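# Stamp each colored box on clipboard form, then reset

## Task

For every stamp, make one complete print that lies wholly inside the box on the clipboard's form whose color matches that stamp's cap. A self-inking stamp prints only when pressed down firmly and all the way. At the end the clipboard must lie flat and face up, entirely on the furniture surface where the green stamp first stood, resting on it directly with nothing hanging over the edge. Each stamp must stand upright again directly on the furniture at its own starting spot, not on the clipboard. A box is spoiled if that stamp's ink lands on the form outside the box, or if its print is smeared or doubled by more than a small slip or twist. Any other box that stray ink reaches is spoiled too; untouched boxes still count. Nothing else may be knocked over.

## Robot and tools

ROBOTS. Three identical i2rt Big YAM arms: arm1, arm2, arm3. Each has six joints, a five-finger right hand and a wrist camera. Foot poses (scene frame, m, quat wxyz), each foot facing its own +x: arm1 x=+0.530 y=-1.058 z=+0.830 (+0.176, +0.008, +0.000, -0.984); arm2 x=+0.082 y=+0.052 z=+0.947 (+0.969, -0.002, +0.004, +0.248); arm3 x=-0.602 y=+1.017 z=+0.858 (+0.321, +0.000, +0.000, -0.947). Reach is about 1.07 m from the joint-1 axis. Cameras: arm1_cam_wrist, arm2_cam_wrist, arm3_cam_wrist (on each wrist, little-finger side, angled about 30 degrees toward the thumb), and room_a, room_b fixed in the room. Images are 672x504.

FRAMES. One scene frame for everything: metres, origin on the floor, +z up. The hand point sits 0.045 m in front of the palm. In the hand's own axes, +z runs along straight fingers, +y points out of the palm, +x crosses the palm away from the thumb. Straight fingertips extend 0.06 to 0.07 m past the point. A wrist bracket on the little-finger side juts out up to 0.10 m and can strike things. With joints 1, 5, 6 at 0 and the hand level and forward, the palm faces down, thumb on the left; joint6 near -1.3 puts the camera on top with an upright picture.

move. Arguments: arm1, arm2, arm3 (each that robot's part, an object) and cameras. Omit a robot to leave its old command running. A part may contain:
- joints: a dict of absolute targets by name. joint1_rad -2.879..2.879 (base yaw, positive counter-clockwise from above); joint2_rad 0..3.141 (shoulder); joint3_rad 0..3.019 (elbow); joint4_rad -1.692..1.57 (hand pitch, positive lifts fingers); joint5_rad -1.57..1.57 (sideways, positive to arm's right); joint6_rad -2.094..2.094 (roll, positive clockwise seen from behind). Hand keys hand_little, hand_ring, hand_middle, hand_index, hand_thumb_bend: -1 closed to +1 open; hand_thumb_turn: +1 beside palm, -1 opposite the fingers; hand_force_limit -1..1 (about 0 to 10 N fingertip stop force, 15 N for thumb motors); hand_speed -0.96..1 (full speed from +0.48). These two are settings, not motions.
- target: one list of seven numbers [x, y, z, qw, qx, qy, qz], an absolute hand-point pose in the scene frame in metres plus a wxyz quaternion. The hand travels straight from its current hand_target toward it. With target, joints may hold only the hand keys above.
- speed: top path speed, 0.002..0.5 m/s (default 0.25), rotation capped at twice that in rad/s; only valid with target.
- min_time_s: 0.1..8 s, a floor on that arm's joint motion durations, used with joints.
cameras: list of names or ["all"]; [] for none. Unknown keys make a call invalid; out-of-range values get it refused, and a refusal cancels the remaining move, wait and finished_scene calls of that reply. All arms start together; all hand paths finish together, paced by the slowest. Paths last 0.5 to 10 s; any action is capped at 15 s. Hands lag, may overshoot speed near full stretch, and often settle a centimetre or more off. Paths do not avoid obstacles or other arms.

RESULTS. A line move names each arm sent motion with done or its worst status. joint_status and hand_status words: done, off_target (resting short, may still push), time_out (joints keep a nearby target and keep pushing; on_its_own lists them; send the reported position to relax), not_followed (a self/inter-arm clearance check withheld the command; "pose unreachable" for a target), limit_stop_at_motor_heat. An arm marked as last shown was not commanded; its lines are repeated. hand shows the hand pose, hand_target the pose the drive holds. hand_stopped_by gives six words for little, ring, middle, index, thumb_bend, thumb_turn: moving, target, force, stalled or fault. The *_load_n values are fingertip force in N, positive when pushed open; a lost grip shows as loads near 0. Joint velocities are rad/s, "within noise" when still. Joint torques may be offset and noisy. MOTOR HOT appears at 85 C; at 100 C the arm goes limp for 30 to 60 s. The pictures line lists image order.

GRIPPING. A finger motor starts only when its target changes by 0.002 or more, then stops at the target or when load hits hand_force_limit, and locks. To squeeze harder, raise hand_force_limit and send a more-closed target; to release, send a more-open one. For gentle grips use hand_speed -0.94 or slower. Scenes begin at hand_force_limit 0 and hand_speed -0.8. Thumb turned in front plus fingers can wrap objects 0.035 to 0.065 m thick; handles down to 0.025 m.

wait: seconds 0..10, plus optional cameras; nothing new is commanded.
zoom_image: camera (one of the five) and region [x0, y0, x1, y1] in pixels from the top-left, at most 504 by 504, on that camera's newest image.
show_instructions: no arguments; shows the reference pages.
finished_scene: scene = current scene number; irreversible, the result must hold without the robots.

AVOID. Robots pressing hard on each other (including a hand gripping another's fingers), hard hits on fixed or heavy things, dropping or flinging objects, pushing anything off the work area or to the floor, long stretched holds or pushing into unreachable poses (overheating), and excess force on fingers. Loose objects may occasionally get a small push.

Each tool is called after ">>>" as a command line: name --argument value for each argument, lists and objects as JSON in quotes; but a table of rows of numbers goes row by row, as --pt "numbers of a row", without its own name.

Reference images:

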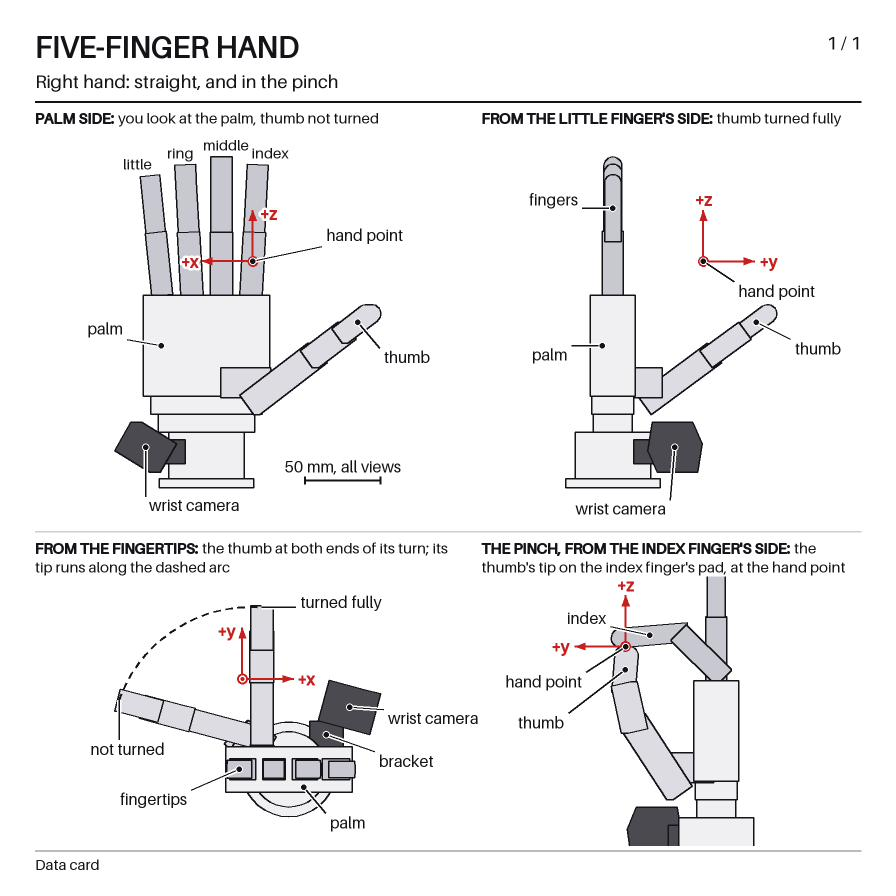

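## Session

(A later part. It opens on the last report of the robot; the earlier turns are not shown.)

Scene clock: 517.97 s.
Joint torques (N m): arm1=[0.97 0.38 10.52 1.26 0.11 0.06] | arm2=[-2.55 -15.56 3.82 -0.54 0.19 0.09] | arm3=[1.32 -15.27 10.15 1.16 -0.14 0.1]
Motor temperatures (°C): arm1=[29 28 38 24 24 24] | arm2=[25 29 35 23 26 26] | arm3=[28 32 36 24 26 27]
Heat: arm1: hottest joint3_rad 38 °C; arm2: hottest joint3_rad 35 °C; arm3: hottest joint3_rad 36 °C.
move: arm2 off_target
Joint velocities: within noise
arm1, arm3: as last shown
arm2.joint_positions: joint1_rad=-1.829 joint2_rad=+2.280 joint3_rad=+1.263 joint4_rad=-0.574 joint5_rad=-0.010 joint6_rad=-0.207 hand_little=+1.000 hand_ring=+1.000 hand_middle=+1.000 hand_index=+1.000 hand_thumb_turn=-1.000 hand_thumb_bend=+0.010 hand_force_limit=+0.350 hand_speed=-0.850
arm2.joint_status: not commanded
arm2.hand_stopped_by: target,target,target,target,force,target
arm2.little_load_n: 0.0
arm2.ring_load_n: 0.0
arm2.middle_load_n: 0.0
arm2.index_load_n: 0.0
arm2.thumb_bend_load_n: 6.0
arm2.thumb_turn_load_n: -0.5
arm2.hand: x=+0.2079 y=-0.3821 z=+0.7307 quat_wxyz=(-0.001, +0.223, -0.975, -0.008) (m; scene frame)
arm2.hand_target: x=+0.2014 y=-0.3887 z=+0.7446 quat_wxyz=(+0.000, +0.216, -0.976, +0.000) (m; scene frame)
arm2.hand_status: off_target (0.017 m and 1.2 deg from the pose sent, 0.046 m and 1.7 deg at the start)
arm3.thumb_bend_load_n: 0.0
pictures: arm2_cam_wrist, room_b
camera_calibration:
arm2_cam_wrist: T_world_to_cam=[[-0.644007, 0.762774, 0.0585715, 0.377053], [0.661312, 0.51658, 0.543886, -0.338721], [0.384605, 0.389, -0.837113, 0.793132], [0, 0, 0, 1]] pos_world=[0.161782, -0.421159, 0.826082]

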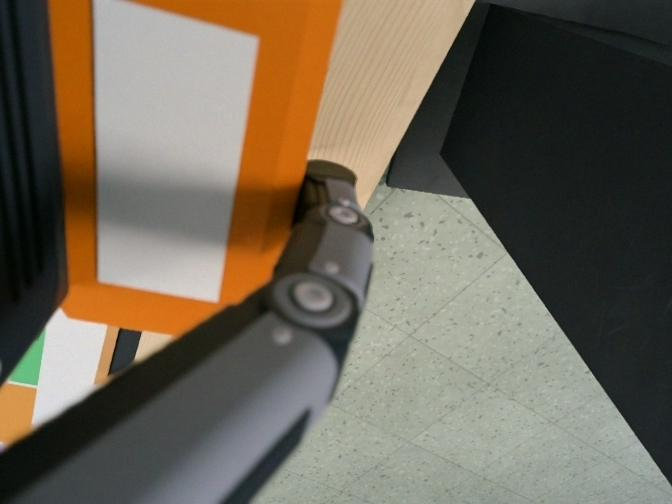

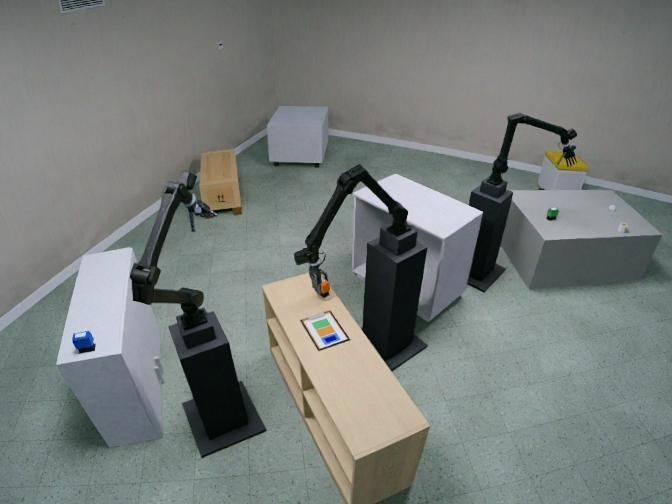

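>>> move --arm2 '{"target": [0.2014, -0.3890, 0.83, 0, -0.2164, 0.9763, 0], "speed": 0.1}' --cameras '[]'

>>> move --arm2 '{"target": [0.450, -0.432, 0.83, 0, -0.8116, 0.5842, 0], "speed": 0.12}' --cameras '["arm2_cam_wrist", "room_b", "room_a"]'

>>> zoom_image --camera "room_b" --region '[270, 245, 370, 355]'

Scene clock: 521.87 s.
Joint torques (N m): arm1=[1.32 0.26 10.51 1.39 0.11 0.07] | arm2=[-2.84 -14.74 5.08 -0.54 0.23 0.01] | arm3=[1.26 -15.27 10.15 1.17 -0.14 0.1]
Motor temperatures (°C): arm1=[29 27 38 24 24 24] | arm2=[25 29 35 23 26 26] | arm3=[28 32 36 24 26 27]
Heat: arm1: hottest joint3_rad 38 °C; arm2: hottest joint3_rad 35 °C; arm3: hottest joint3_rad 36 °C.
move: arm2 off_target
Joint velocities: within noise
arm1, arm3: as last shown
arm1.thumb_turn_load_n: 0.5
arm2.joint_positions: joint1_rad=-1.829 joint2_rad=+2.101 joint3_rad=+1.248 joint4_rad=-0.736 joint5_rad=-0.010 joint6_rad=-0.207 hand_little=+1.000 hand_ring=+1.000 hand_middle=+1.000 hand_index=+1.000 hand_thumb_turn=-1.000 hand_thumb_bend=+0.010 hand_force_limit=+0.350 hand_speed=-0.850
arm2.joint_status: not commanded
arm2.hand_stopped_by: target,target,target,target,force,target
arm2.little_load_n: 0.0
arm2.ring_load_n: 0.0
arm2.middle_load_n: 0.0
arm2.index_load_n: 0.0
arm2.thumb_bend_load_n: 6.0
arm2.thumb_turn_load_n: -0.5
arm2.hand: x=+0.2089 y=-0.3838 z=+0.8168 quat_wxyz=(-0.001, +0.223, -0.975, -0.007) (m; scene frame)
arm2.hand_target: x=+0.2015 y=-0.3889 z=+0.8297 quat_wxyz=(+0.000, +0.216, -0.976, +0.000) (m; scene frame)
arm2.hand_status: off_target (0.016 m and 1.2 deg from the pose sent, 0.100 m and 1.2 deg at the start)
pictures: none
No camera images: "cameras" was empty.

Scene clock: 528.73 s.
Joint torques (N m): arm1=[0.79 0.38 10.52 1.24 0.09 0.06] | arm2=[-0.09 -15.5 10.8 -0.7 0.15 -0.05] | arm3=[1.26 -15.27 10.14 1.17 -0.13 0.1]
Motor temperatures (°C): arm1=[29 27 39 24 24 24] | arm2=[25 29 35 23 26 26] | arm3=[28 32 36 24 26 27]
Heat: arm1: hottest joint3_rad 39 °C; arm2: hottest joint3_rad 35 °C; arm3: hottest joint3_rad 36 °C.
move: arm2 off_target
Joint velocities: within noise
arm1: as last shown
arm1.thumb_turn_load_n: 0.0
arm2.joint_positions: joint1_rad=-1.364 joint2_rad=+2.334 joint3_rad=+1.721 joint4_rad=-0.996 joint5_rad=-0.010 joint6_rad=-1.160 hand_little=+1.000 hand_ring=+1.000 hand_middle=+1.000 hand_index=+1.000 hand_thumb_turn=-1.000 hand_thumb_bend=+0.010 hand_force_limit=+0.350 hand_speed=-0.850
arm2.joint_status: not commanded
arm2.hand_stopped_by: target,target,target,target,force,target
arm2.little_load_n: 0.0
arm2.ring_load_n: 0.0
arm2.middle_load_n: 0.0
arm2.index_load_n: 0.0
arm2.thumb_bend_load_n: 6.0
arm2.thumb_turn_load_n: -0.5
arm2.hand: x=+0.4290 y=-0.4182 z=+0.8184 quat_wxyz=(-0.005, +0.804, -0.594, -0.018) (m; scene frame)
arm2.hand_target: x=+0.4496 y=-0.4310 z=+0.8306 quat_wxyz=(+0.000, +0.812, -0.584, +0.001) (m; scene frame)
arm2.hand_status: off_target (0.028 m and 2.6 deg from the pose sent, 0.246 m and 82.7 deg at the start)
arm3.joint_positions: joint1_rad=-2.241 joint2_rad=+1.661 joint3_rad=+1.401 joint4_rad=-0.738 joint5_rad=-0.006 joint6_rad=-1.274 hand_little=+1.000 hand_ring=+1.000 hand_middle=+1.000 hand_index=+1.000 hand_thumb_turn=+1.000 hand_thumb_bend=+1.000 hand_force_limit=+0.000 hand_speed=-0.800
arm3.joint_status: not commanded
arm3.hand_stopped_by: target,target,target,target,target,target
arm3.little_load_n: 0.0
arm3.ring_load_n: 0.0
arm3.middle_load_n: 0.0
arm3.index_load_n: 0.0
arm3.thumb_bend_load_n: 0.0
arm3.thumb_turn_load_n: 0.0
arm3.hand: x=-0.5434 y=+1.6146 z=+1.0099 quat_wxyz=(+0.227, -0.775, -0.565, -0.168) (m; scene frame)
arm3.hand_target: x=-0.5500 y=+1.6196 z=+1.0000 quat_wxyz=(+0.228, -0.777, -0.564, -0.163) (m; scene frame)
arm3.hand_status: not commanded
pictures: arm2_cam_wrist, room_a, room_b
camera_calibration:
arm2_cam_wrist: T_world_to_cam=[[-0.851746, -0.521519, 0.0504678, 0.10061], [-0.405358, 0.71692, 0.567196, 0.00814401], [-0.331985, 0.462649, -0.822035, 1.12143], [0, 0, 0, 1]] pos_world=[0.461293, -0.472198, 0.912159]

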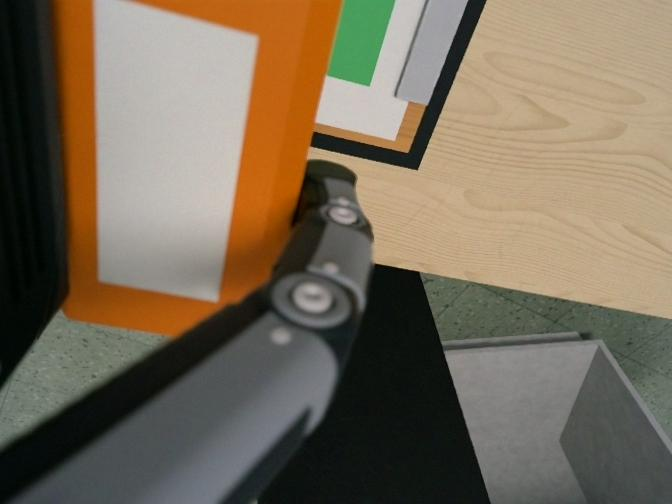

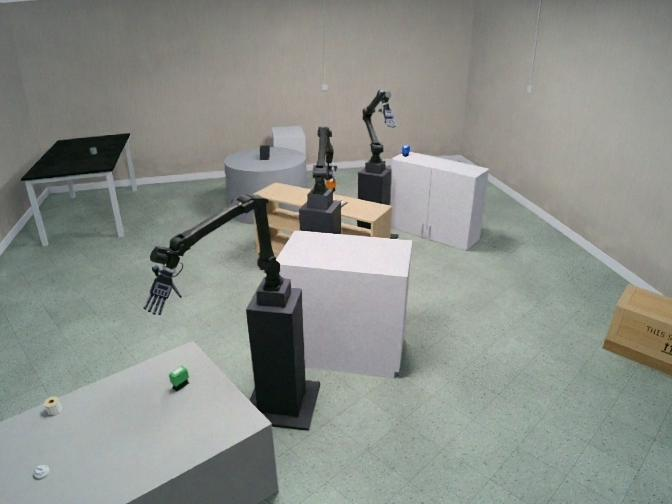

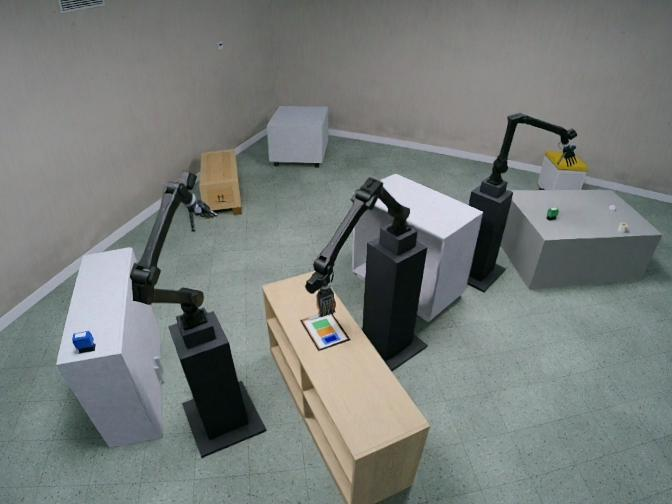

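Scaled by 4.582 from the camera's 672x504 image, which has a finer 960x720 frame.

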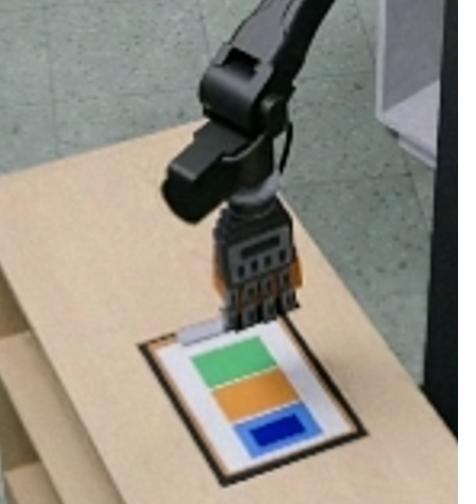

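>>> move --arm2 '{"target": [0.466, -0.437, 0.77, 0, -0.8116, 0.5842, 0], "speed": 0.1}' --cameras '["arm2_cam_wrist", "room_b"]'

>>> zoom_image --camera "room_b" --region '[280, 265, 370, 355]'

Scene clock: 533.20 s.
Joint torques (N m): arm1=[1.03 0.5 10.58 1.31 0.1 0.07] | arm2=[-0.09 -16.38 10.15 0.27 0.12 0.08] | arm3=[1.32 -15.27 10.14 1.17 -0.14 0.1]
Motor temperatures (°C): arm1=[29 27 39 24 24 24] | arm2=[25 30 36 23 26 26] | arm3=[28 32 36 24 26 27]
Heat: arm1: hottest joint3_rad 39 °C; arm2: hottest joint3_rad 36 °C; arm3: hottest joint3_rad 36 °C.
move: arm2 off_target
Joint velocities: within noise
arm1, arm3: as last shown
arm1.middle_load_n: -0.5
arm2.joint_positions: joint1_rad=-1.351 joint2_rad=+2.468 joint3_rad=+1.797 joint4_rad=-0.959 joint5_rad=-0.010 joint6_rad=-1.160 hand_little=+1.000 hand_ring=+1.000 hand_middle=+1.000 hand_index=+1.000 hand_thumb_turn=-1.000 hand_thumb_bend=+0.010 hand_force_limit=+0.350 hand_speed=-0.850
arm2.joint_status: not commanded
arm2.hand_stopped_by: target,target,target,target,force,target
arm2.little_load_n: 0.0
arm2.ring_load_n: -0.5
arm2.middle_load_n: 0.0
arm2.index_load_n: 0.0
arm2.thumb_bend_load_n: 6.0
arm2.thumb_turn_load_n: -0.5
arm2.hand: x=+0.4400 y=-0.4207 z=+0.7585 quat_wxyz=(-0.007, +0.807, -0.589, -0.029) (m; scene frame)
arm2.hand_target: x=+0.4654 y=-0.4360 z=+0.7711 quat_wxyz=(+0.000, +0.812, -0.584, +0.000) (m; scene frame)
arm2.hand_status: off_target (0.033 m and 3.5 deg from the pose sent, 0.064 m and 2.6 deg at the start)
pictures: arm2_cam_wrist, room_b
camera_calibration:
arm2_cam_wrist: T_world_to_cam=[[-0.844478, -0.532867, 0.0539357, 0.101061], [-0.406007, 0.702586, 0.584407, 0.0296781], [-0.349305, 0.471621, -0.809666, 1.079], [0, 0, 0, 1]] pos_world=[0.474294, -0.475877, 0.850834]

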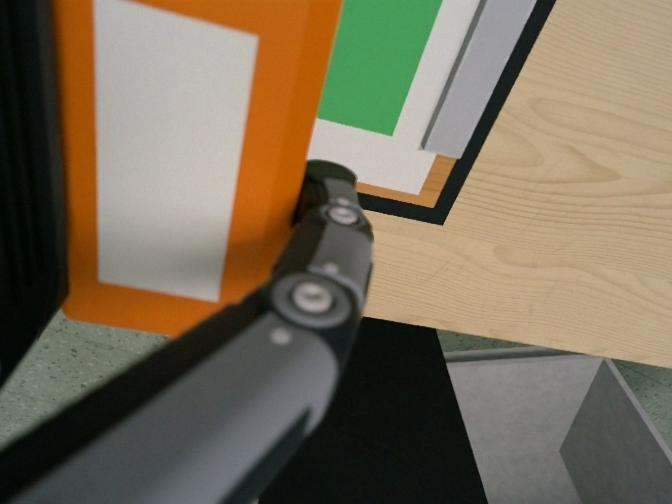

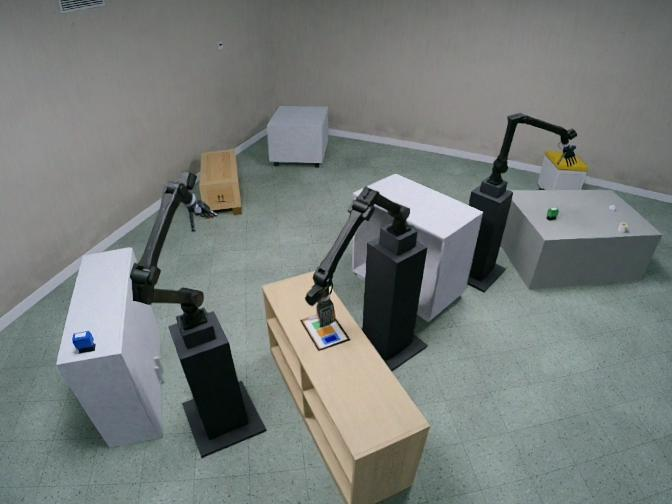

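Scaled by 5.600 from the camera's 672x504 image, which has a finer 960x720 frame.

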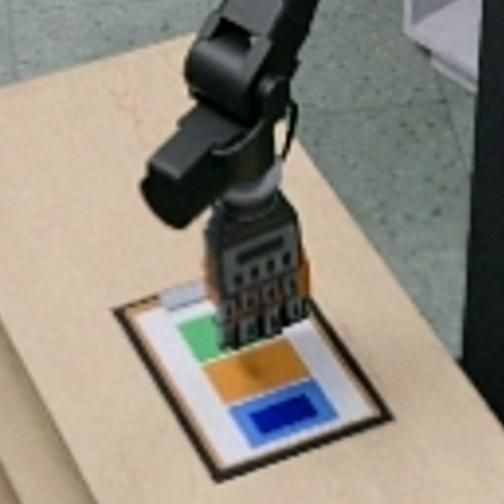

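>>> move --arm2 '{"target": [0.482, -0.443, 0.73, 0, -0.8116, 0.5842, 0], "speed": 0.06}' --cameras '["arm2_cam_wrist", "room_b"]'

>>> zoom_image --camera "room_b" --region '[290, 275, 370, 355]'

Scene clock: 536.03 s.
Joint torques (N m): arm1=[0.97 0.44 10.52 1.28 0.09 0.04] | arm2=[0.44 -17.08 10.13 0.13 0.09 0.18] | arm3=[1.32 -15.27 10.15 1.17 -0.14 0.1]
Motor temperatures (°C): arm1=[29 27 39 24 24 24] | arm2=[25 30 36 23 26 26] | arm3=[28 32 36 24 26 27]
Heat: arm1: hottest joint3_rad 39 °C; arm2: hottest joint3_rad 36 °C; arm3: hottest joint3_rad 36 °C.
move: arm2 off_target
Joint velocities: within noise
arm1, arm3: as last shown
arm2.joint_positions: joint1_rad=-1.340 joint2_rad=+2.571 joint3_rad=+1.892 joint4_rad=-0.948 joint5_rad=-0.010 joint6_rad=-1.159 hand_little=+1.000 hand_ring=+1.000 hand_middle=+1.000 hand_index=+1.000 hand_thumb_turn=-1.000 hand_thumb_bend=+0.010 hand_force_limit=+0.350 hand_speed=-0.850
arm2.joint_status: not commanded
arm2.hand_stopped_by: target,target,target,target,force,target
arm2.little_load_n: 0.0
arm2.ring_load_n: 0.0
arm2.middle_load_n: 0.0
arm2.index_load_n: 0.0
arm2.thumb_bend_load_n: 5.5
arm2.thumb_turn_load_n: -0.5
arm2.hand: x=+0.4556 y=-0.4287 z=+0.7199 quat_wxyz=(-0.007, +0.810, -0.585, -0.027) (m; scene frame)
arm2.hand_target: x=+0.4813 y=-0.4420 z=+0.7310 quat_wxyz=(+0.000, +0.812, -0.584, +0.000) (m; scene frame)
arm2.hand_status: off_target (0.032 m and 3.2 deg from the pose sent, 0.055 m and 3.5 deg at the start)
pictures: arm2_cam_wrist, room_b
camera_calibration:
arm2_cam_wrist: T_world_to_cam=[[-0.83923, -0.541133, 0.0535418, 0.106404], [-0.414106, 0.699817, 0.582042, 0.0683731], [-0.352432, 0.466295, -0.811394, 1.05748], [0, 0, 0, 1]] pos_world=[0.490299, -0.483366, 0.812537]

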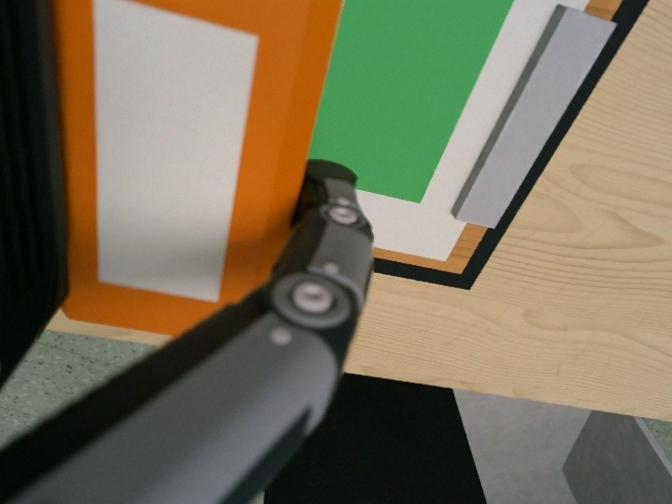

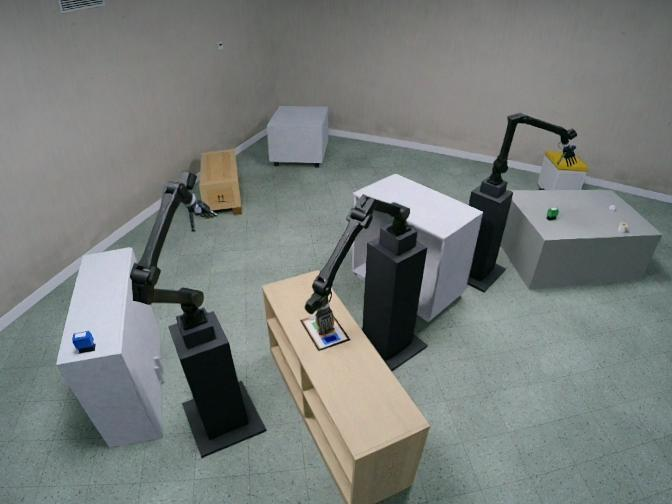

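Scaled by 6.300 from the camera's 672x504 image, which has a finer 960x720 frame.

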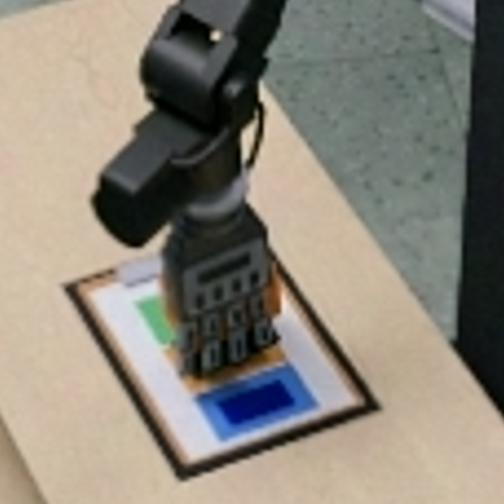

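>>> move --cameras '["room_a", "room_b"]'

>>> zoom_image --camera "room_a" --region '[300, 165, 370, 225]'

Scene clock: 539.53 s.
Joint torques (N m): arm1=[0.85 0.62 10.63 1.39 0.09 0.06] | arm2=[0.32 -17.14 10.09 0.05 0.09 0.15] | arm3=[1.32 -15.27 10.15 1.17 -0.13 0.1]
Motor temperatures (°C): arm1=[29 27 39 24 24 24] | arm2=[25 30 36 23 26 26] | arm3=[28 32 36 24 26 27]
Heat: arm1: hottest joint3_rad 39 °C; arm2: hottest joint3_rad 36 °C; arm3: hottest joint3_rad 36 °C.
Joint velocities: within noise
arm1.joint_positions: joint1_rad=-0.812 joint2_rad=+0.704 joint3_rad=+1.359 joint4_rad=-1.490 joint5_rad=-0.002 joint6_rad=-0.165 hand_little=+1.000 hand_ring=+1.000 hand_middle=+1.000 hand_index=+1.000 hand_thumb_turn=-1.000 hand_thumb_bend=+1.000 hand_force_limit=+0.650 hand_speed=-0.800
arm1.joint_status: not commanded
arm1.hand_stopped_by: target,target,target,target,target,target
arm1.little_load_n: 0.0
arm1.ring_load_n: 0.0
arm1.middle_load_n: 0.0
arm1.index_load_n: 0.0
arm1.thumb_bend_load_n: 0.0
arm1.thumb_turn_load_n: 0.0
arm1.hand: x=+0.3237 y=-0.9836 z=+1.2445 quat_wxyz=(+0.316, -0.750, -0.559, +0.158) (m; scene frame)
arm1.hand_target: x=+0.3262 y=-0.9864 z=+1.2615 quat_wxyz=(+0.331, -0.738, -0.564, +0.165) (m; scene frame)
arm1.hand_status: not commanded
arm2.joint_positions: joint1_rad=-1.340 joint2_rad=+2.571 joint3_rad=+1.892 joint4_rad=-0.948 joint5_rad=-0.010 joint6_rad=-1.159 hand_little=+1.000 hand_ring=+1.000 hand_middle=+1.000 hand_index=+1.000 hand_thumb_turn=-1.000 hand_thumb_bend=+0.010 hand_force_limit=+0.350 hand_speed=-0.850
arm2.joint_status: not commanded
arm2.hand_stopped_by: target,target,target,target,force,target
arm2.little_load_n: 0.0
arm2.ring_load_n: 0.0
arm2.middle_load_n: 0.0
arm2.index_load_n: 0.0
arm2.thumb_bend_load_n: 6.0
arm2.thumb_turn_load_n: -0.5
arm2.hand: x=+0.4556 y=-0.4287 z=+0.7199 quat_wxyz=(-0.007, +0.810, -0.585, -0.027) (m; scene frame)
arm2.hand_target: x=+0.4813 y=-0.4420 z=+0.7310 quat_wxyz=(+0.000, +0.812, -0.584, +0.000) (m; scene frame)
arm2.hand_status: off_target (0.032 m and 3.2 deg from the pose sent, 0.055 m and 3.5 deg at the start)
arm3.joint_positions: joint1_rad=-2.241 joint2_rad=+1.661 joint3_rad=+1.401 joint4_rad=-0.738 joint5_rad=-0.006 joint6_rad=-1.274 hand_little=+1.000 hand_ring=+1.000 hand_middle=+1.000 hand_index=+1.000 hand_thumb_turn=+1.000 hand_thumb_bend=+1.000 hand_force_limit=+0.000 hand_speed=-0.800
arm3.joint_status: not commanded
arm3.hand_stopped_by: target,target,target,target,target,target
arm3.little_load_n: 0.0
arm3.ring_load_n: 0.0
arm3.middle_load_n: 0.0
arm3.index_load_n: 0.0
arm3.thumb_bend_load_n: 0.0
arm3.thumb_turn_load_n: 0.0
arm3.hand: x=-0.5434 y=+1.6146 z=+1.0099 quat_wxyz=(+0.227, -0.775, -0.565, -0.168) (m; scene frame)
arm3.hand_target: x=-0.5500 y=+1.6196 z=+1.0000 quat_wxyz=(+0.228, -0.777, -0.564, -0.163) (m; scene frame)
arm3.hand_status: not commanded
pictures: room_a, room_b

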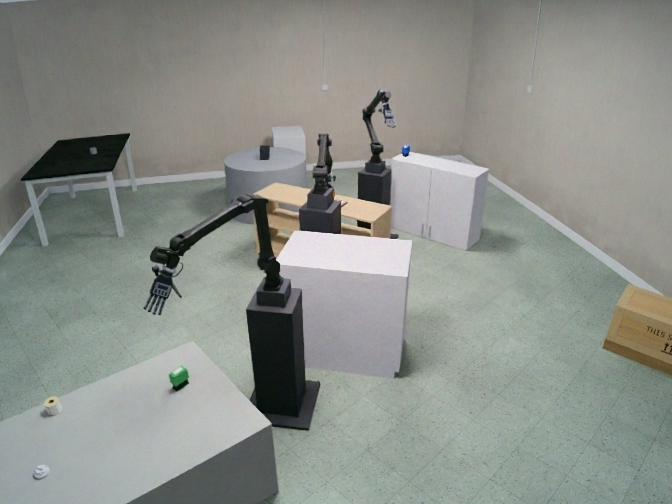

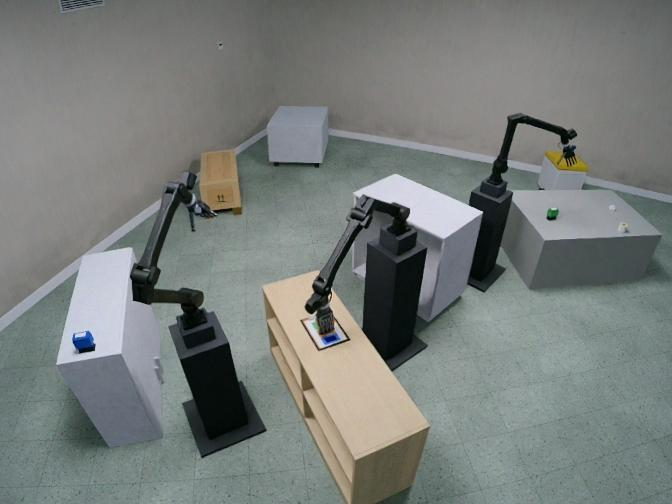

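Scaled by 7.200 from the camera's 672x504 image, which has a finer 960x720 frame.

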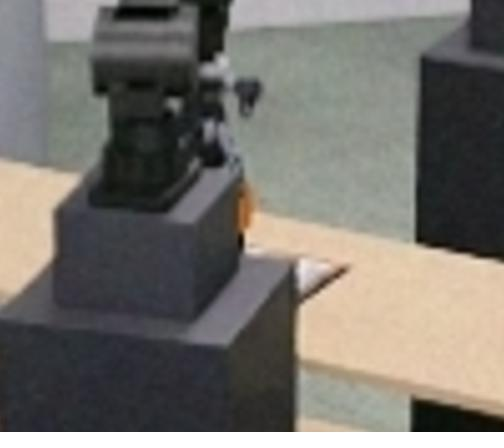

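>>> move --arm2 '{"target": [0.481, -0.445, 0.716, 0, -0.8116, 0.5842, 0], "speed": 0.04}' --cameras '["arm2_cam_wrist", "room_b"]'

>>> zoom_image --camera "room_b" --region '[290, 275, 370, 355]'

Scene clock: 546.43 s.
Joint torques (N m): arm1=[0.91 0.38 10.62 1.35 0.11 0.07] | arm2=[0.15 -15.85 10.28 0.23 0.12 0.12] | arm3=[1.32 -15.27 10.14 1.17 -0.13 0.1]
Motor temperatures (°C): arm1=[29 27 39 24 24 24] | arm2=[25 31 37 23 26 26] | arm3=[28 32 36 24 26 27]
Heat: arm1: hottest joint3_rad 39 °C; arm2: hottest joint3_rad 37 °C; arm3: hottest joint3_rad 36 °C.
move: arm2 off_target
Joint velocities: within noise
arm1, arm3: as last shown
arm1.middle_load_n: -0.5
arm1.index_load_n: -0.5
arm2.joint_positions: joint1_rad=-1.340 joint2_rad=+2.586 joint3_rad=+1.903 joint4_rad=-0.938 joint5_rad=-0.010 joint6_rad=-1.158 hand_little=+1.000 hand_ring=+1.000 hand_middle=+1.000 hand_index=+1.000 hand_thumb_turn=-1.000 hand_thumb_bend=+0.010 hand_force_limit=+0.350 hand_speed=-0.850
arm2.joint_status: not commanded
arm2.hand_stopped_by: target,target,target,target,force,target
arm2.little_load_n: 0.0
arm2.ring_load_n: 0.0
arm2.middle_load_n: 0.0
arm2.index_load_n: 0.0
arm2.thumb_bend_load_n: 5.0
arm2.thumb_turn_load_n: 1.0
arm2.hand: x=+0.4575 y=-0.4308 z=+0.7133 quat_wxyz=(-0.006, +0.810, -0.586, -0.024) (m; scene frame)
arm2.hand_target: x=+0.4804 y=-0.4441 z=+0.7170 quat_wxyz=(+0.000, +0.812, -0.584, +0.000) (m; scene frame)
arm2.hand_status: off_target (0.028 m and 2.9 deg from the pose sent, 0.030 m and 3.2 deg at the start)
pictures: arm2_cam_wrist, room_b
camera_calibration:
arm2_cam_wrist: T_world_to_cam=[[-0.840039, -0.539971, 0.0525947, 0.108804], [-0.415695, 0.702918, 0.577152, 0.0800766], [-0.348615, 0.462967, -0.814941, 1.05306], [0, 0, 0, 1]] pos_world=[0.4918, -0.485069, 0.806244]

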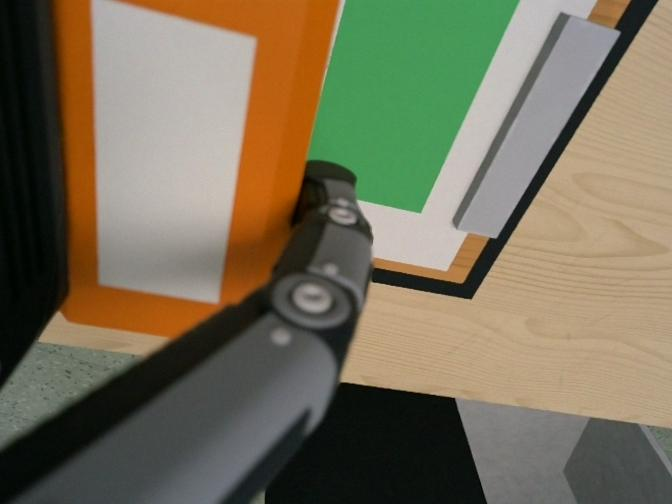

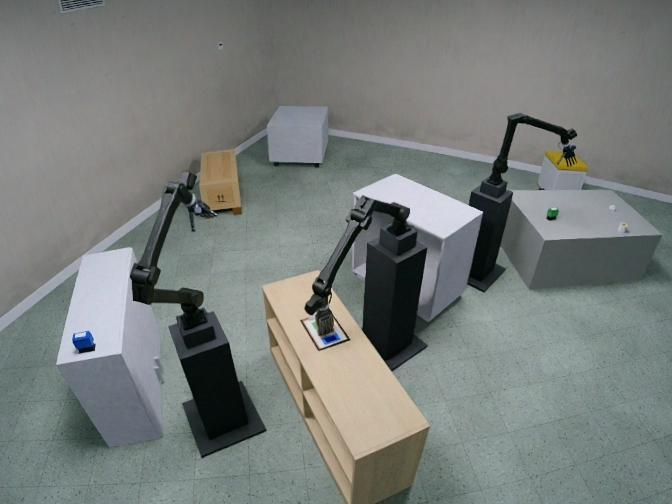

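Scaled by 6.300 from the camera's 672x504 image, which has a finer 960x720 frame.

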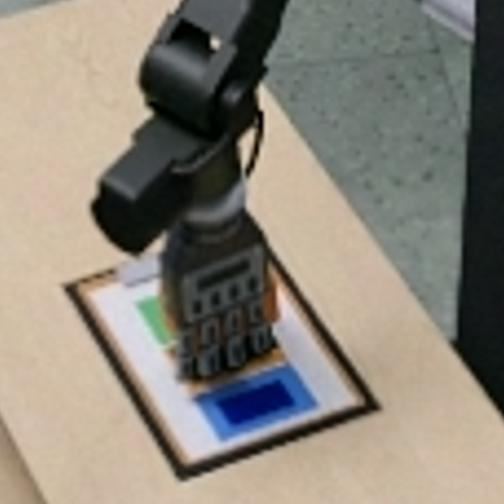

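>>> move --arm2 '{"target": [0.481, -0.445, 0.706, 0, -0.8116, 0.5842, 0], "speed": 0.04}' --cameras '[]'

>>> move --arm2 '{"joints": {"hand_thumb_bend": 1.0, "hand_speed": -0.6}}' --cameras '["arm2_cam_wrist", "room_b"]'

>>> zoom_image --camera "room_b" --region '[290, 275, 370, 355]'

Scene clock: 548.43 s.
Joint torques (N m): arm1=[1.26 0.79 10.62 1.22 0.08 0.08] | arm2=[0.32 -14.97 10.21 0.83 0.01 0.1] | arm3=[1.32 -15.27 10.15 1.17 -0.13 0.1]
Motor temperatures (°C): arm1=[29 27 39 24 24 24] | arm2=[25 31 37 23 26 26] | arm3=[28 32 36 24 26 27]
Heat: arm1: hottest joint3_rad 39 °C; arm2: hottest joint3_rad 37 °C; arm3: hottest joint3_rad 36 °C.
move: arm2 off_target
Joint velocities: within noise
arm1, arm3: as last shown
arm1.ring_load_n: -0.5
arm1.index_load_n: 0.0
arm2.joint_positions: joint1_rad=-1.340 joint2_rad=+2.589 joint3_rad=+1.912 joint4_rad=-0.938 joint5_rad=-0.007 joint6_rad=-1.154 hand_little=+1.000 hand_ring=+1.000 hand_middle=+1.000 hand_index=+1.000 hand_thumb_turn=-1.000 hand_thumb_bend=+0.010 hand_force_limit=+0.350 hand_speed=-0.850
arm2.joint_status: not commanded
arm2.hand_stopped_by: target,target,target,target,force,target
arm2.little_load_n: 0.0
arm2.ring_load_n: 0.0
arm2.middle_load_n: 0.0
arm2.index_load_n: 0.0
arm2.thumb_bend_load_n: 6.0
arm2.thumb_turn_load_n: 1.5
arm2.hand: x=+0.4593 y=-0.4333 z=+0.7135 quat_wxyz=(-0.004, +0.809, -0.587, -0.022) (m; scene frame)
arm2.hand_target: x=+0.4803 y=-0.4441 z=+0.7070 quat_wxyz=(+0.000, +0.812, -0.584, +0.000) (m; scene frame)
arm2.hand_status: off_target (0.026 m and 2.6 deg from the pose sent, 0.028 m and 2.9 deg at the start)
pictures: none
No camera images: "cameras" was empty.

Scene clock: 550.67 s.
Joint torques (N m): arm1=[1.2 0.21 10.55 1.36 0.11 0.05] | arm2=[0.03 -16.03 9.63 0.23 0.04 0.1] | arm3=[1.32 -15.27 10.14 1.17 -0.14 0.1]
Motor temperatures (°C): arm1=[29 27 39 24 24 24] | arm2=[25 31 37 23 26 26] | arm3=[28 32 36 24 26 27]
Heat: arm1: hottest joint3_rad 39 °C; arm2: hottest joint3_rad 37 °C; arm3: hottest joint3_rad 36 °C.
move: arm2 done
Joint velocities: within noise
arm1, arm3: as last shown
arm1.ring_load_n: 0.0
arm1.middle_load_n: 0.0
arm2.joint_positions: joint1_rad=-1.340 joint2_rad=+2.609 joint3_rad=+1.921 joint4_rad=-0.928 joint5_rad=-0.007 joint6_rad=-1.154 hand_little=+1.000 hand_ring=+1.000 hand_middle=+1.000 hand_index=+1.000 hand_thumb_turn=-1.000 hand_thumb_bend=+1.000 hand_force_limit=+0.350 hand_speed=-0.600
arm2.joint_status: all done
arm2.hand_stopped_by: target,target,target,target,target,target
arm2.little_load_n: 0.0
arm2.ring_load_n: 0.0
arm2.middle_load_n: 0.0
arm2.index_load_n: 0.0
arm2.thumb_bend_load_n: 0.0
arm2.thumb_turn_load_n: 0.0
arm2.hand: x=+0.4594 y=-0.4335 z=+0.7034 quat_wxyz=(-0.004, +0.809, -0.587, -0.022) (m; scene frame)
arm2.hand_target: x=+0.4803 y=-0.4441 z=+0.7070 quat_wxyz=(+0.000, +0.812, -0.584, +0.000) (m; scene frame)
arm2.hand_status: not commanded
pictures: arm2_cam_wrist, room_b
camera_calibration:
arm2_cam_wrist: T_world_to_cam=[[-0.841868, -0.536917, 0.0545698, 0.110188], [-0.414234, 0.707677, 0.572366, 0.0931421], [-0.345931, 0.459252, -0.81818, 1.04631], [0, 0, 0, 1]] pos_world=[0.493299, -0.487275, 0.796749]

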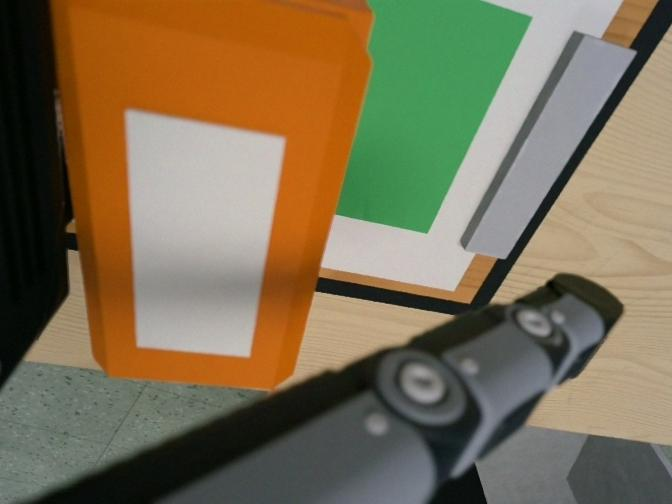

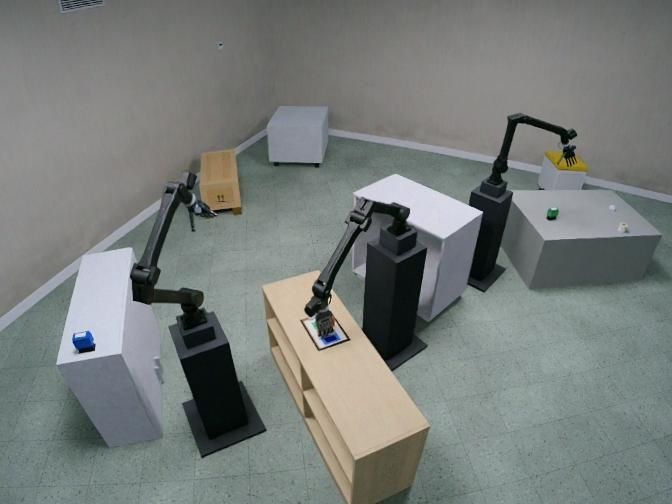

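Scaled by 6.300 from the camera's 672x504 image, which has a finer 960x720 frame.

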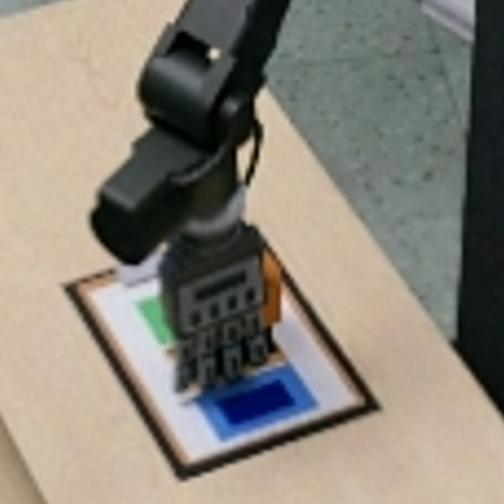

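>>> move --arm2 '{"target": [0.488, -0.450, 0.80, 0, -0.8116, 0.5842, 0], "speed": 0.08}' --cameras '[]'

>>> move --arm2 '{"target": [0.485, -0.445, 0.90, 0, -0.8116, 0.5842, 0], "speed": 0.1}' --cameras '["arm2_cam_wrist", "room_b"]'

>>> zoom_image --camera "room_b" --region '[290, 275, 370, 355]'

Scene clock: 554.07 s.
Joint torques (N m): arm1=[0.91 0.67 10.5 1.36 0.09 0.05] | arm2=[-0.09 -19.37 10.11 -0.51 -0.01 0.11] | arm3=[1.32 -15.27 10.14 1.17 -0.13 0.1]
Motor temperatures (°C): arm1=[29 27 40 24 24 24] | arm2=[25 31 37 23 26 26] | arm3=[28 32 36 24 26 27]
Heat: arm1: hottest joint3_rad 40 °C; arm2: hottest joint3_rad 37 °C; arm3: hottest joint3_rad 36 °C.
move: arm2 off_target
Joint velocities: within noise
arm1, arm3: as last shown
arm2.joint_positions: joint1_rad=-1.340 joint2_rad=+2.509 joint3_rad=+1.921 joint4_rad=-1.047 joint5_rad=-0.007 joint6_rad=-1.154 hand_little=+1.000 hand_ring=+1.000 hand_middle=+1.000 hand_index=+1.000 hand_thumb_turn=-1.000 hand_thumb_bend=+1.000 hand_force_limit=+0.350 hand_speed=-0.600
arm2.joint_status: not commanded
arm2.hand_stopped_by: target,target,target,target,target,target
arm2.little_load_n: 0.0
arm2.ring_load_n: 0.0
arm2.middle_load_n: 0.0
arm2.index_load_n: 0.0
arm2.thumb_bend_load_n: 0.0
arm2.thumb_turn_load_n: 0.0
arm2.hand: x=+0.4614 y=-0.4349 z=+0.7705 quat_wxyz=(-0.006, +0.809, -0.587, -0.031) (m; scene frame)
arm2.hand_target: x=+0.4870 y=-0.4489 z=+0.8006 quat_wxyz=(+0.000, +0.812, -0.584, +0.000) (m; scene frame)
arm2.hand_status: off_target (0.043 m and 3.7 deg from the pose sent, 0.102 m and 2.6 deg at the start)
arm3.middle_load_n: -0.5
pictures: none
No camera images: "cameras" was empty.

Scene clock: 555.73 s.
Joint torques (N m): arm1=[1.08 0.67 10.52 1.4 0.09 0.05] | arm2=[0.26 -18.37 10.97 -0.58 -0.02 0.09] | arm3=[1.32 -15.27 10.15 1.17 -0.14 0.1]
Motor temperatures (°C): arm1=[29 27 40 24 24 24] | arm2=[25 31 37 23 26 26] | arm3=[28 32 36 24 26 27]
Heat: arm1: hottest joint3_rad 40 °C; arm2: hottest joint3_rad 37 °C; arm3: hottest joint3_rad 36 °C.
move: arm2 off_target
Joint velocities: within noise
arm1, arm3: as last shown
arm2.joint_positions: joint1_rad=-1.340 joint2_rad=+2.358 joint3_rad=+1.921 joint4_rad=-1.197 joint5_rad=-0.007 joint6_rad=-1.154 hand_little=+1.000 hand_ring=+1.000 hand_middle=+1.000 hand_index=+1.000 hand_thumb_turn=-1.000 hand_thumb_bend=+1.000 hand_force_limit=+0.350 hand_speed=-0.600
arm2.joint_status: not commanded
arm2.hand_stopped_by: target,target,target,target,target,target
arm2.little_load_n: 0.0
arm2.ring_load_n: 0.0
arm2.middle_load_n: 0.0
arm2.index_load_n: 0.0
arm2.thumb_bend_load_n: 0.0
arm2.thumb_turn_load_n: 0.0
arm2.hand: x=+0.4615 y=-0.4338 z=+0.8709 quat_wxyz=(-0.006, +0.809, -0.587, -0.031) (m; scene frame)
arm2.hand_target: x=+0.4840 y=-0.4439 z=+0.9005 quat_wxyz=(+0.000, +0.812, -0.584, +0.000) (m; scene frame)
arm2.hand_status: off_target (0.039 m and 3.6 deg from the pose sent, 0.132 m and 3.7 deg at the start)
arm3.little_load_n: -0.5
arm3.middle_load_n: 0.0
pictures: arm2_cam_wrist, room_b
camera_calibration:
arm2_cam_wrist: T_world_to_cam=[[-0.841301, -0.537505, 0.0574552, 0.0997324], [-0.407159, 0.699998, 0.586707, -0.0207426], [-0.355576, 0.470203, -0.807759, 1.18437], [0, 0, 0, 1]] pos_world=[0.496595, -0.48877, 0.963128]

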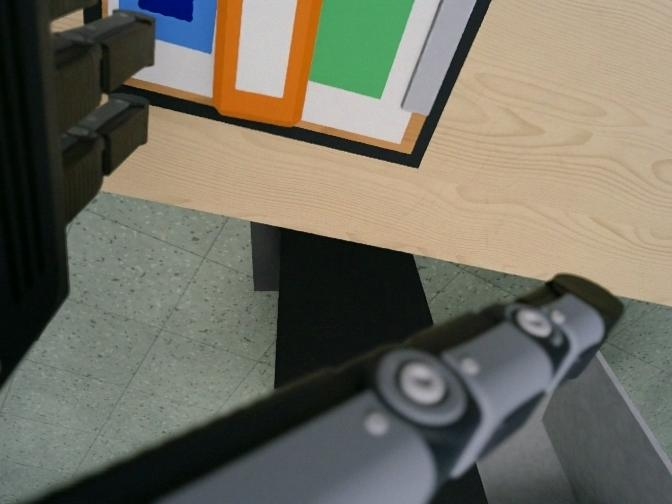

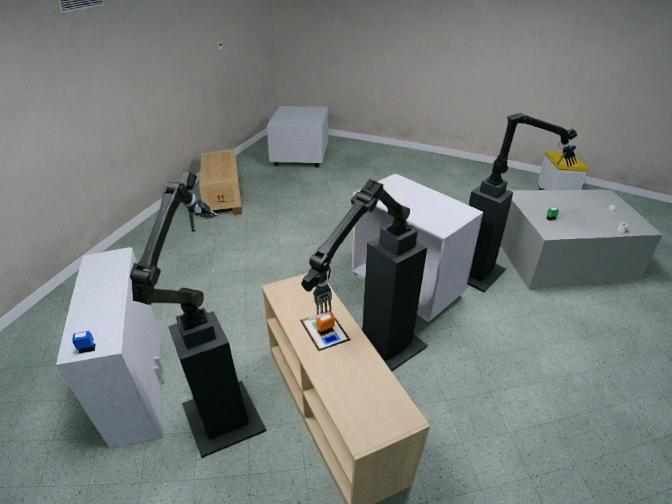

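Scaled by 6.300 from the camera's 672x504 image, which has a finer 960x720 frame.

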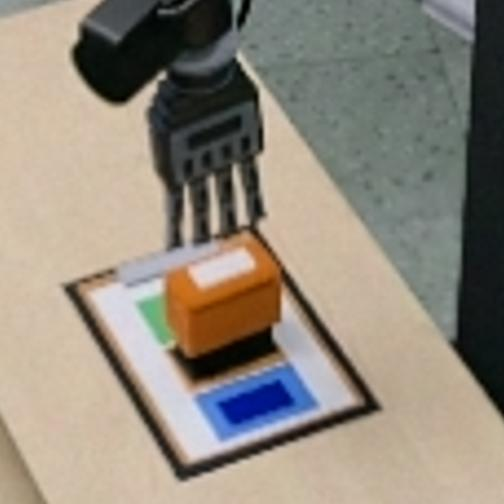

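>>> zoom_image --camera "room_b" --region '[300, 305, 352, 352]'

>>> zoom_image --camera "arm2_cam_wrist" --region '[120, 0, 450, 180]'

Scaled by 9.692 from the camera's 672x504 image, which has a finer 960x720 frame.

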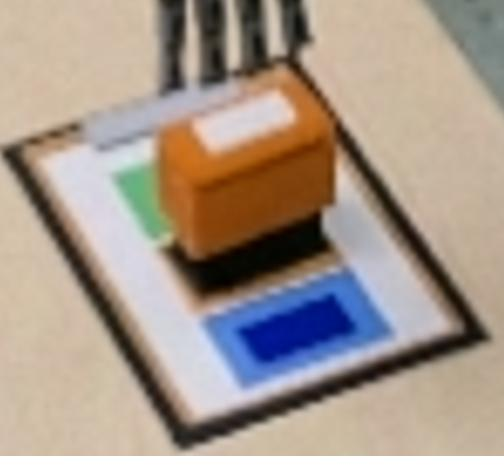

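Scaled by 1.527 from the camera's 672x504 image, which has a finer 960x720 frame.

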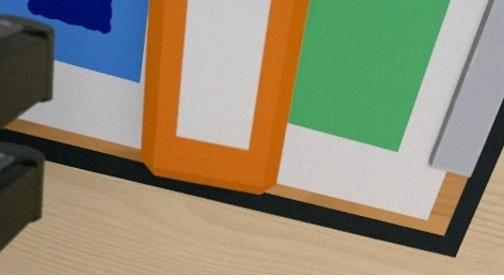

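>>> move --arm2 '{"target": [0.512, -0.46, 0.92, -0.0309, 0.0309, 0.7065, -0.7065], "speed": 0.15, "joints": {"hand_thumb_turn": 1.0, "hand_speed": 0.0}}' --cameras '["room_b", "room_a"]'

>>> zoom_image --camera "room_b" --region '[270, 235, 400, 365]'

Scene clock: 570.20 s.
Joint torques (N m): arm1=[0.97 0.21 10.56 1.29 0.09 0.07] | arm2=[0.26 -11.11 6.67 2.36 0.34 0.09] | arm3=[1.26 -15.27 10.14 1.17 -0.13 0.1]
Motor temperatures (°C): arm1=[29 26 40 24 24 24] | arm2=[25 32 37 24 26 26] | arm3=[28 32 36 24 26 27]
Heat: arm1: hottest joint3_rad 40 °C; arm2: hottest joint3_rad 37 °C; arm3: hottest joint3_rad 36 °C.
move: arm2 off_target
Joint velocities: within noise
arm1, arm3: as last shown
arm2.joint_positions: joint1_rad=-1.165 joint2_rad=+2.209 joint3_rad=+0.999 joint4_rad=+1.156 joint5_rad=+1.006 joint6_rad=+0.012 hand_little=+1.000 hand_ring=+1.000 hand_middle=+1.000 hand_index=+1.000 hand_thumb_turn=+1.000 hand_thumb_bend=+1.000 hand_force_limit=+0.350 hand_speed=+0.000
arm2.joint_status: all done
arm2.hand_stopped_by: target,target,target,target,target,target
arm2.little_load_n: 0.0
arm2.ring_load_n: 0.0
arm2.middle_load_n: 0.0
arm2.index_load_n: 0.0
arm2.thumb_bend_load_n: 0.0
arm2.thumb_turn_load_n: 0.0
arm2.hand: x=+0.4937 y=-0.4575 z=+0.9128 quat_wxyz=(+0.048, -0.021, -0.715, +0.697) (m; scene frame)
arm2.hand_target: x=+0.5115 y=-0.4594 z=+0.9202 quat_wxyz=(+0.031, -0.031, -0.707, +0.706) (m; scene frame)
arm2.hand_status: off_target (0.020 m and 2.7 deg from the pose sent, 0.075 m and 136.8 deg at the start)
arm3.little_load_n: 0.0
arm3.middle_load_n: 0.5
pictures: room_a, room_b

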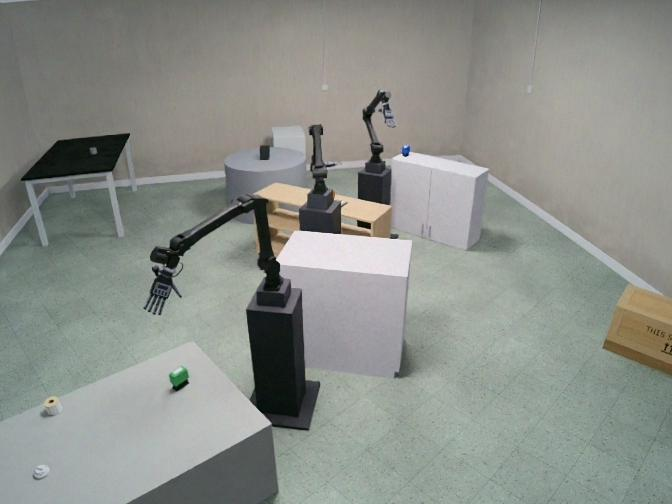

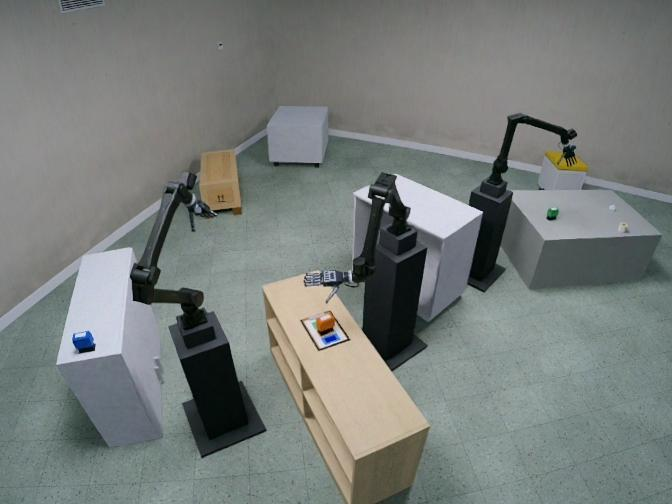

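Scaled by 3.877 from the camera's 672x504 image, which has a finer 960x720 frame.

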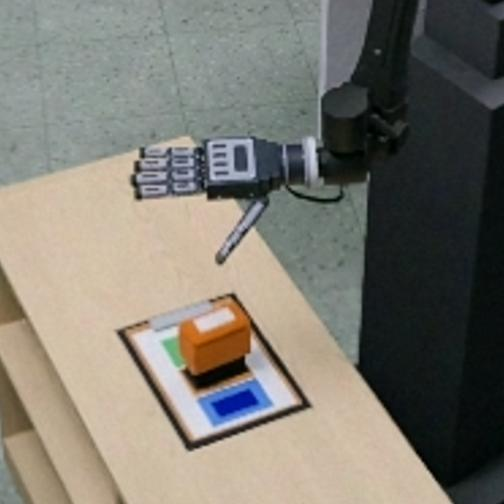

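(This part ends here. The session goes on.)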